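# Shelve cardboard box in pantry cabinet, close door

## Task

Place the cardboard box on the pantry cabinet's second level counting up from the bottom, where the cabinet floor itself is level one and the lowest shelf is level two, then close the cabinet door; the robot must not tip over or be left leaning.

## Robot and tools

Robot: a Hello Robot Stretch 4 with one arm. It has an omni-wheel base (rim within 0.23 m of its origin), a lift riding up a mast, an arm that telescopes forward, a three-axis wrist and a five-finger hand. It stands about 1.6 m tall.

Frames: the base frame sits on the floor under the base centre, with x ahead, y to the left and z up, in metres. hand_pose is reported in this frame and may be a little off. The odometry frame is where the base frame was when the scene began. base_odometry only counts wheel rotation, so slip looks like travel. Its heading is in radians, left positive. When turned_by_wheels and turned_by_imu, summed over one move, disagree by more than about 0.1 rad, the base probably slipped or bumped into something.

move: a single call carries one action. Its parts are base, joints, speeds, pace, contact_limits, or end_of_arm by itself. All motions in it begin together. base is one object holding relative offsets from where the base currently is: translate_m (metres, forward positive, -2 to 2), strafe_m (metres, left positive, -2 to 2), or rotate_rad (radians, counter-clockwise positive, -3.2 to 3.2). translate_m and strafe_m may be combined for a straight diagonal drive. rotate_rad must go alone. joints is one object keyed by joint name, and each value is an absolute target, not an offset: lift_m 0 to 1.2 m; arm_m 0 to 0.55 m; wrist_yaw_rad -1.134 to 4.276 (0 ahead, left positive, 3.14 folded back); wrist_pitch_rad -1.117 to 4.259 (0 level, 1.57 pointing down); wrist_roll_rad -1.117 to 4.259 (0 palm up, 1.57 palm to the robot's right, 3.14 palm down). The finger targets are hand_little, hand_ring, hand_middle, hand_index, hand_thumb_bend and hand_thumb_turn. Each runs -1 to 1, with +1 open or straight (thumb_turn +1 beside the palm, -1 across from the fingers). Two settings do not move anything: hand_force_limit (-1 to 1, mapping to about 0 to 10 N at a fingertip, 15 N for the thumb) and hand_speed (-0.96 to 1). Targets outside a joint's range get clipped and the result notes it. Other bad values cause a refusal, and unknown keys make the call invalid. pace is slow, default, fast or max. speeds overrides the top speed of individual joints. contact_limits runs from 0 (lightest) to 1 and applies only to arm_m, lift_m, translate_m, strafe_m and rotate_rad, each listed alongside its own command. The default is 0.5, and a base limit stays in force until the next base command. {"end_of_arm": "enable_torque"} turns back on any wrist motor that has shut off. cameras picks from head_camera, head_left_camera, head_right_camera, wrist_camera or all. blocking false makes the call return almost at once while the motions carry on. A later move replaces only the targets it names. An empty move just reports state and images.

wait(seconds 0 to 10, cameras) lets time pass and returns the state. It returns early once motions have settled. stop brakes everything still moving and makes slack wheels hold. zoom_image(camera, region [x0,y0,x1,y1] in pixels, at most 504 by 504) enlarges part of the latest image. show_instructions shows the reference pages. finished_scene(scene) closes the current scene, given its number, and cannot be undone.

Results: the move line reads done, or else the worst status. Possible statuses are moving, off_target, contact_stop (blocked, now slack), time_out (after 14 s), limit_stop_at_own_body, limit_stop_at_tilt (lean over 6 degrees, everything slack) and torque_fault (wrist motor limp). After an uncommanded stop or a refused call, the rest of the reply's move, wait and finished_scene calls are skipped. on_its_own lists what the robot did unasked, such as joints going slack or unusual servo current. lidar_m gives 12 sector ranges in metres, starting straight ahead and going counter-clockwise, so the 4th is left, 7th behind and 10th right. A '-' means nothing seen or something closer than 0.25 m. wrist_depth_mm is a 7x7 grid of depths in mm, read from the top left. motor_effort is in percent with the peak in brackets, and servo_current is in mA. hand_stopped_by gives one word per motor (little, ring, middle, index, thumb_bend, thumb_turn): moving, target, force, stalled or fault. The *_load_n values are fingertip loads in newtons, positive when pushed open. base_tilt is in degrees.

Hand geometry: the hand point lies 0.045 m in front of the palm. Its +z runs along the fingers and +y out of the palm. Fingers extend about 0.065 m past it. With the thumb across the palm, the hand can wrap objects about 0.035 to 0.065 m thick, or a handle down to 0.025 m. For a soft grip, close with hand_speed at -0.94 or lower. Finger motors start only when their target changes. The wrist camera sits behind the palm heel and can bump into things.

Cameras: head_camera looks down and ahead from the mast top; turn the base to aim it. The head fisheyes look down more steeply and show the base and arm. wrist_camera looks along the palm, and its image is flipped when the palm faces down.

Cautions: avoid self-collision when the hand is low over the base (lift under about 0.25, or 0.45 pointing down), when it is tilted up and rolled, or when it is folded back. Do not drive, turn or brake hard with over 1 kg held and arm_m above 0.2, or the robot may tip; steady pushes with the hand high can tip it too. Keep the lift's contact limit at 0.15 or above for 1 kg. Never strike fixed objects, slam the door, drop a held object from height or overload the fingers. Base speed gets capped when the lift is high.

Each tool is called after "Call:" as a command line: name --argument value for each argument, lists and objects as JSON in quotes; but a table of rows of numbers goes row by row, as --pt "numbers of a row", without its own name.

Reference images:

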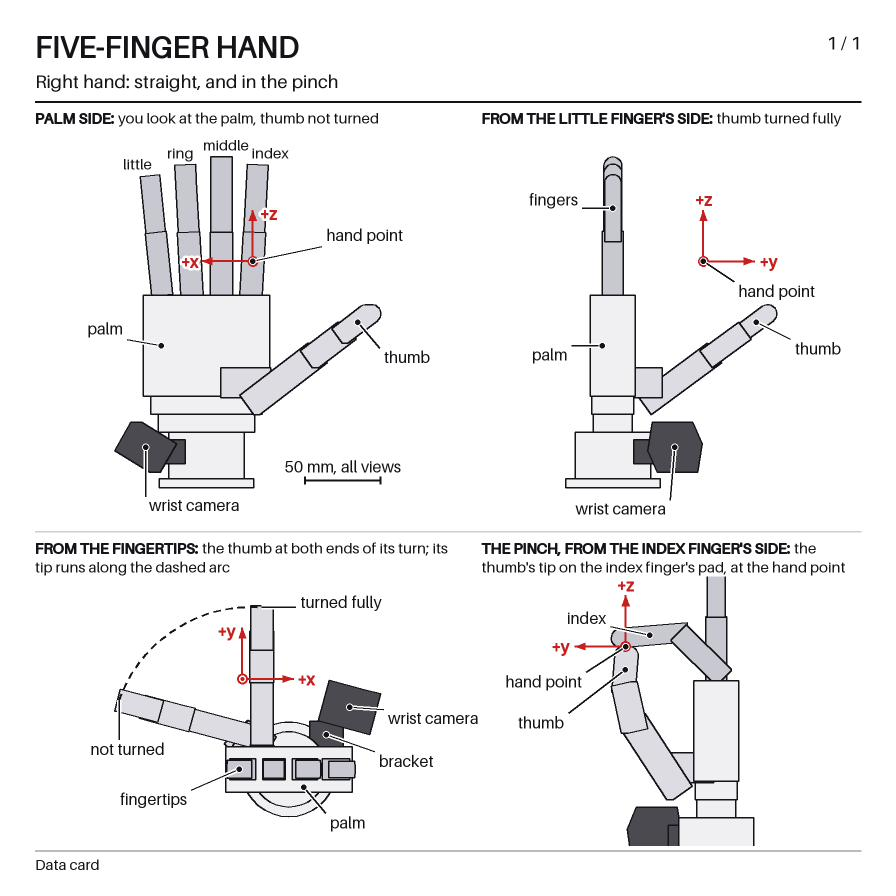

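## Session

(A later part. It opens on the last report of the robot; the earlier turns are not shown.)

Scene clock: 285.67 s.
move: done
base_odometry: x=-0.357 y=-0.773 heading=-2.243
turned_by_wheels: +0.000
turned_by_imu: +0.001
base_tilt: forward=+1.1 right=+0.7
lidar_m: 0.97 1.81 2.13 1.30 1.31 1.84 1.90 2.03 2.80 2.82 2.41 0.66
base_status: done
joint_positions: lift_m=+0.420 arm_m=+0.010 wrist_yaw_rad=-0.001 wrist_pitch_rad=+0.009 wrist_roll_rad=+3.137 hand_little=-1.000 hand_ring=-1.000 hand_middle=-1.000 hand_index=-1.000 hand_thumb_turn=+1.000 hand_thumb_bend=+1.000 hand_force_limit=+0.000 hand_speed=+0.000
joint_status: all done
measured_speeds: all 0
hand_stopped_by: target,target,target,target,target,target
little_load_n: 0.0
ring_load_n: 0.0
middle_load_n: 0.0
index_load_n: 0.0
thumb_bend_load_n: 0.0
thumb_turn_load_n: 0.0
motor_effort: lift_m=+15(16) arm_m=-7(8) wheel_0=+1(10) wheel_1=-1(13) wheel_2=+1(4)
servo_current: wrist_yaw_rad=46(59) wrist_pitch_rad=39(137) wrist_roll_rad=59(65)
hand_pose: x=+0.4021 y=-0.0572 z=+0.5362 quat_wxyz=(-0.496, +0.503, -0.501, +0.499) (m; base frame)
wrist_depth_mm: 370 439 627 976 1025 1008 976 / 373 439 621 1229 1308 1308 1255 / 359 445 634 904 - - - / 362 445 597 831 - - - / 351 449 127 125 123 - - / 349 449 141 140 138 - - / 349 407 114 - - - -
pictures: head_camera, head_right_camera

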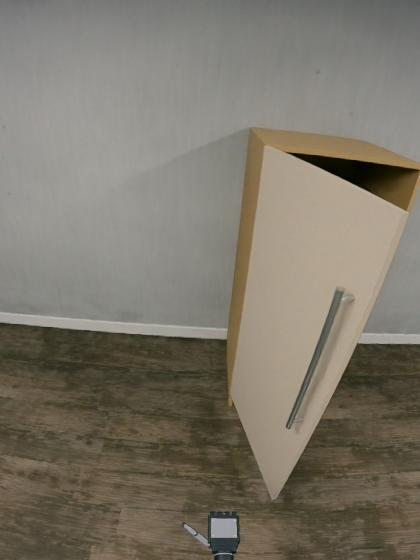

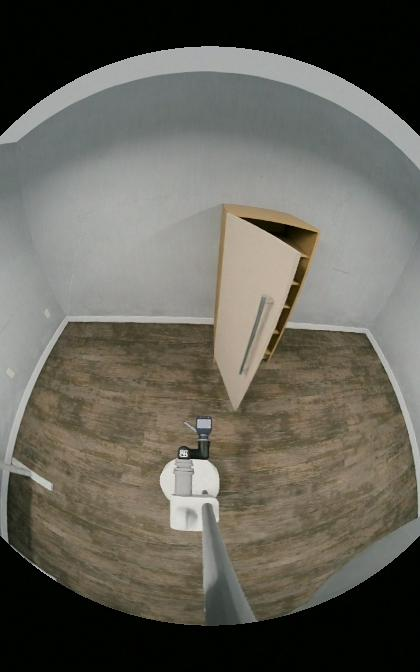

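Call:
move --joints '{"arm_m":0.45}'

Call:
move --base '{"strafe_m":-0.35}' --pace "slow" --contact_limits '{"strafe_m":0.2}' --cameras '["head_camera","head_right_camera"]'

Scene clock: 289.20 s.
move: done
base_odometry: x=-0.357 y=-0.773 heading=-2.243
turned_by_wheels: +0.000
turned_by_imu: +0.000
base_tilt: forward=+1.0 right=+0.5
lidar_m: 0.97 1.81 2.13 1.29 1.31 1.85 1.90 2.02 2.79 2.82 2.39 0.65
base_status: not commanded
joint_positions: lift_m=+0.420 arm_m=+0.450 wrist_yaw_rad=-0.001 wrist_pitch_rad=+0.009 wrist_roll_rad=+3.137 hand_little=-1.000 hand_ring=-1.000 hand_middle=-1.000 hand_index=-1.000 hand_thumb_turn=+1.000 hand_thumb_bend=+1.000 hand_force_limit=+0.000 hand_speed=+0.000
joint_status: all done
measured_speeds: all 0
hand_stopped_by: target,target,target,target,target,target
little_load_n: 0.0
ring_load_n: 0.0
middle_load_n: 0.0
index_load_n: 0.0
thumb_bend_load_n: 0.0
thumb_turn_load_n: 0.0
motor_effort: lift_m=+15(16) arm_m=+7(12) wheel_0=+1(2) wheel_1=-1(1) wheel_2=+1(2)
servo_current: wrist_yaw_rad=33(52) wrist_pitch_rad=39(52) wrist_roll_rad=52(72)
hand_pose: x=+0.8413 y=-0.0572 z=+0.5362 quat_wxyz=(-0.496, +0.503, -0.501, +0.499) (m; base frame)
wrist_depth_mm: 228 290 413 904 991 960 946 / 229 291 415 946 - - - / 224 294 415 991 - - - / 224 294 397 109 - - - / 232 296 120 116 123 - - / 232 296 140 140 139 - - / 232 271 115 - - - -
pictures: none

Scene clock: 293.83 s.
move: done
base_odometry: x=-0.631 y=-0.555 heading=-2.244
turned_by_wheels: +0.000
turned_by_imu: -0.001
base_tilt: forward=+1.1 right=+0.5
lidar_m: 1.02 1.79 2.49 1.63 1.68 1.98 1.93 1.99 2.56 2.47 2.40 0.97
base_status: done
joint_positions: lift_m=+0.420 arm_m=+0.450 wrist_yaw_rad=+0.002 wrist_pitch_rad=+0.009 wrist_roll_rad=+3.137 hand_little=-1.000 hand_ring=-1.000 hand_middle=-1.000 hand_index=-1.000 hand_thumb_turn=+1.000 hand_thumb_bend=+1.000 hand_force_limit=+0.000 hand_speed=+0.000
joint_status: not commanded
measured_speeds: all 0
hand_stopped_by: target,target,target,target,target,target
little_load_n: 0.0
ring_load_n: 0.0
middle_load_n: 0.0
index_load_n: 0.0
thumb_bend_load_n: 0.0
thumb_turn_load_n: 0.0
motor_effort: lift_m=+15(16) arm_m=+7(7) wheel_0=+1(14) wheel_1=-3(8) wheel_2=+2(7)
servo_current: wrist_yaw_rad=26(52) wrist_pitch_rad=46(59) wrist_roll_rad=39(72)
contact_limits: strafe_m 0.2
hand_pose: x=+0.8415 y=-0.0565 z=+0.5363 quat_wxyz=(-0.497, +0.504, -0.501, +0.499) (m; base frame)
wrist_depth_mm: 286 306 330 359 394 430 946 / 282 304 327 355 389 427 - / 282 301 324 351 382 421 - / 279 298 319 342 382 418 - / 277 296 120 116 123 413 - / 274 293 140 139 141 399 - / 273 285 115 - - - -
pictures: head_camera, head_right_camera

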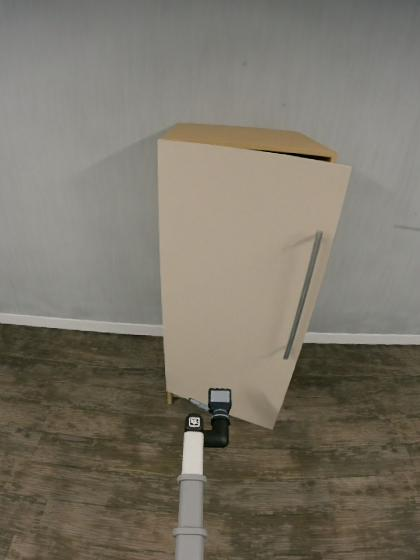

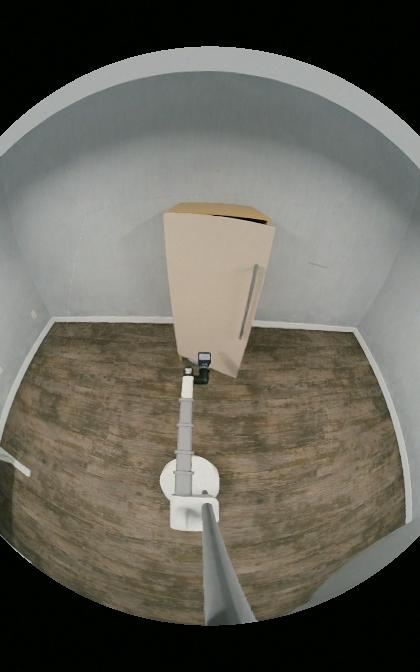

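Call:
move --base '{"translate_m":0.28,"strafe_m":-0.12}' --pace "slow" --contact_limits '{"translate_m":0.2}' --cameras '["head_camera","wrist_camera"]'

Scene clock: 298.63 s.
move: done
base_odometry: x=-0.899 y=-0.699 heading=-2.243
turned_by_wheels: +0.000
turned_by_imu: +0.000
base_tilt: forward=+0.9 right=+0.5
lidar_m: 0.84 0.89 2.07 2.27 1.82 2.26 2.20 2.32 2.45 2.36 2.00 0.85
base_status: done
joint_positions: lift_m=+0.420 arm_m=+0.450 wrist_yaw_rad=+0.002 wrist_pitch_rad=+0.009 wrist_roll_rad=+3.137 hand_little=-1.000 hand_ring=-1.000 hand_middle=-1.000 hand_index=-1.000 hand_thumb_turn=+1.000 hand_thumb_bend=+1.000 hand_force_limit=+0.000 hand_speed=+0.000
joint_status: not commanded
measured_speeds: all 0
hand_stopped_by: target,target,target,target,target,target
little_load_n: 0.0
ring_load_n: 0.0
middle_load_n: 0.0
index_load_n: 0.0
thumb_bend_load_n: 0.0
thumb_turn_load_n: -0.5
motor_effort: lift_m=+15(16) arm_m=+7(7) wheel_0=+3(9) wheel_1=+3(9) wheel_2=-2(7)
servo_current: wrist_yaw_rad=33(59) wrist_pitch_rad=46(52) wrist_roll_rad=39(65)
contact_limits: translate_m 0.2
hand_pose: x=+0.8415 y=-0.0565 z=+0.5363 quat_wxyz=(-0.497, +0.504, -0.501, +0.499) (m; base frame)
wrist_depth_mm: 175 174 173 172 170 169 - / 173 172 171 170 168 167 167 / 171 169 168 167 167 165 164 / 168 167 167 166 165 163 163 / 167 166 121 125 135 161 - / 164 163 141 140 141 160 - / 163 162 115 - - - -
pictures: head_camera, wrist_camera
camera_calibration:
wrist_camera: T_world_to_cam=[[0.0308056, 0.99937, -0.0176303, 0.0642681], [0.0466518, 0.0161818, 0.99878, -0.576277], [0.998436, -0.0315905, -0.046124, -0.660552], [0, 0, 0, 1]] pos_world=[0.684423, -0.0757696, 0.54624]

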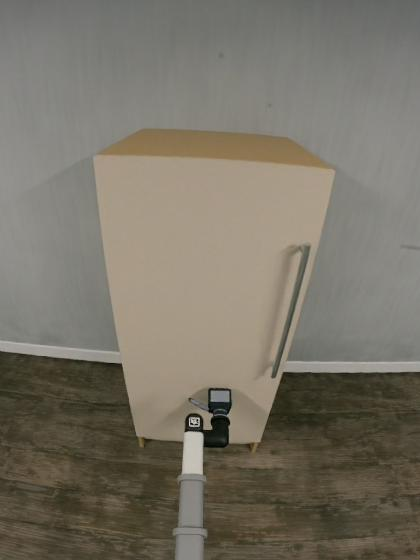

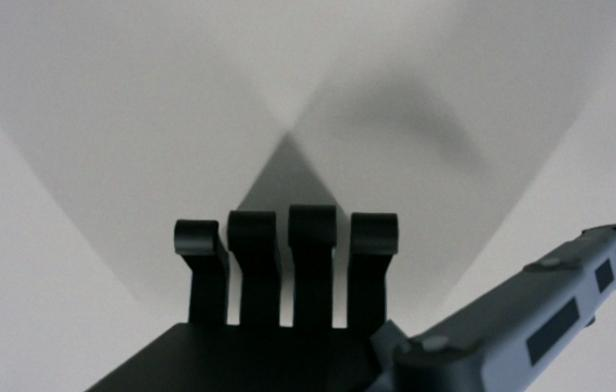

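Call:
move --base '{"translate_m":0.05}' --pace "slow" --contact_limits '{"translate_m":0.0}' --cameras '["head_camera","wrist_camera"]'

Scene clock: 300.80 s.
move: contact_stop
base_odometry: x=-0.899 y=-0.704 heading=-2.279
turned_by_wheels: -0.036
turned_by_imu: -0.022
base_tilt: forward=+1.1 right=+0.6
lidar_m: 0.84 0.88 2.02 2.29 1.83 2.29 2.22 2.30 2.45 2.37 2.05 0.84
base_status: translate_m contact_stop (by the wheels' count: +0.004 of +0.050)
joint_positions: lift_m=+0.420 arm_m=+0.450 wrist_yaw_rad=-0.002 wrist_pitch_rad=+0.008 wrist_roll_rad=+3.137 hand_little=-1.000 hand_ring=-1.000 hand_middle=-1.000 hand_index=-1.000 hand_thumb_turn=+1.000 hand_thumb_bend=+1.000 hand_force_limit=+0.000 hand_speed=+0.000
joint_status: not commanded
measured_speeds: all 0
hand_stopped_by: target,target,target,target,target,target
little_load_n: 0.0
ring_load_n: 0.0
middle_load_n: 0.0
index_load_n: 0.0
thumb_bend_load_n: 0.0
thumb_turn_load_n: 0.0
on_its_own: the wheels are slack since a contact_stop
motor_effort: lift_m=+15(15) arm_m=+7(10) wheel_0=+0(8) wheel_1=+0(15) wheel_2=+0(14)
servo_current: wrist_yaw_rad=46(78) wrist_pitch_rad=46(52) wrist_roll_rad=46(59)
contact_limits: translate_m 0
hand_pose: x=+0.8413 y=-0.0573 z=+0.5364 quat_wxyz=(-0.496, +0.503, -0.501, +0.500) (m; base frame)
wrist_depth_mm: 180 177 175 173 170 167 - / 178 175 173 170 168 166 - / 175 173 171 168 166 164 163 / 173 171 168 166 164 162 160 / 171 168 120 125 135 160 - / 169 167 141 140 141 159 - / 167 165 115 - - - -
pictures: head_camera, wrist_camera
camera_calibration:
wrist_camera: T_world_to_cam=[[0.0341265, 0.999264, -0.0175019, 0.0621308], [0.0462011, 0.0159161, 0.998805, -0.575985], [0.998349, -0.0348943, -0.0456239, -0.66072], [0, 0, 0, 1]] pos_world=[0.68412, -0.075973, 0.54624]

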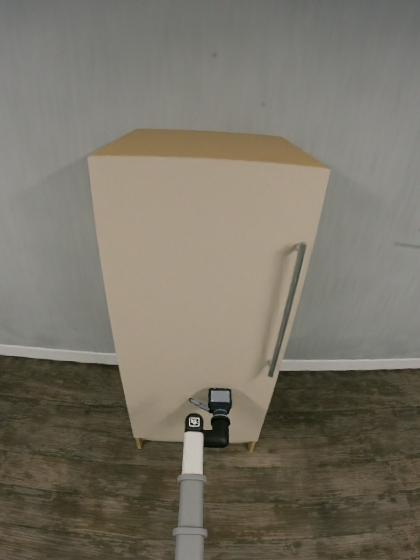

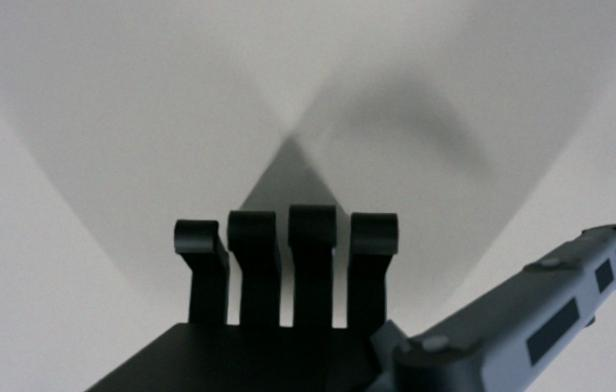

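Call:
zoom_image --camera "head_camera" --region '[80, 110, 340, 240]'

Call:
move --base '{"translate_m":-0.25}' --cameras '["head_camera"]'

Scaled by 1.938 from the camera's 420x560 image, which has a finer 1200x1600 frame.

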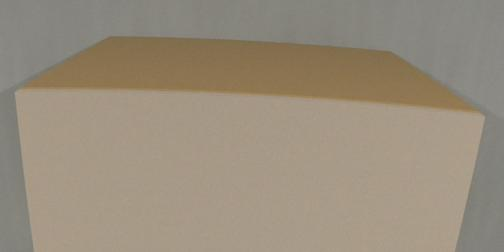

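Scene clock: 303.37 s.
move: done
base_odometry: x=-0.737 y=-0.514 heading=-2.279
turned_by_wheels: +0.000
turned_by_imu: +0.000
base_tilt: forward=+1.1 right=+0.6
lidar_m: 1.08 1.75 2.39 1.75 1.79 2.03 1.97 2.02 2.46 2.37 2.39 1.15
base_status: done
joint_positions: lift_m=+0.420 arm_m=+0.450 wrist_yaw_rad=-0.002 wrist_pitch_rad=+0.008 wrist_roll_rad=+3.137 hand_little=-1.000 hand_ring=-1.000 hand_middle=-1.000 hand_index=-1.000 hand_thumb_turn=+1.000 hand_thumb_bend=+1.000 hand_force_limit=+0.000 hand_speed=+0.000
joint_status: not commanded
measured_speeds: all 0
hand_stopped_by: target,target,target,target,target,target
little_load_n: 0.0
ring_load_n: 0.0
middle_load_n: 0.0
index_load_n: 0.0
thumb_bend_load_n: 0.0
thumb_turn_load_n: -0.5
motor_effort: lift_m=+15(15) arm_m=+7(8) wheel_0=+0(7) wheel_1=-2(9) wheel_2=+0(10)
servo_current: wrist_yaw_rad=26(52) wrist_pitch_rad=46(52) wrist_roll_rad=39(65)
hand_pose: x=+0.8414 y=-0.0572 z=+0.5364 quat_wxyz=(-0.496, +0.503, -0.501, +0.499) (m; base frame)
wrist_depth_mm: 1025 976 439 430 424 418 410 / - 436 430 427 421 413 410 / - 427 427 418 415 407 404 / - 427 421 415 410 404 402 / - 421 121 116 123 399 397 / - 415 140 140 140 397 - / - - 115 - - - -
pictures: head_camera

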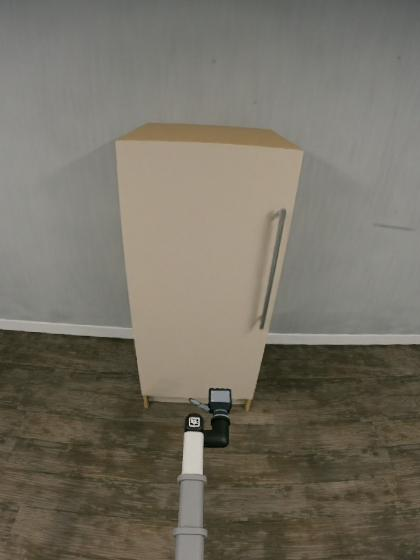

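Call:
finished_scene --scene 1

The scene is finished: the task was done.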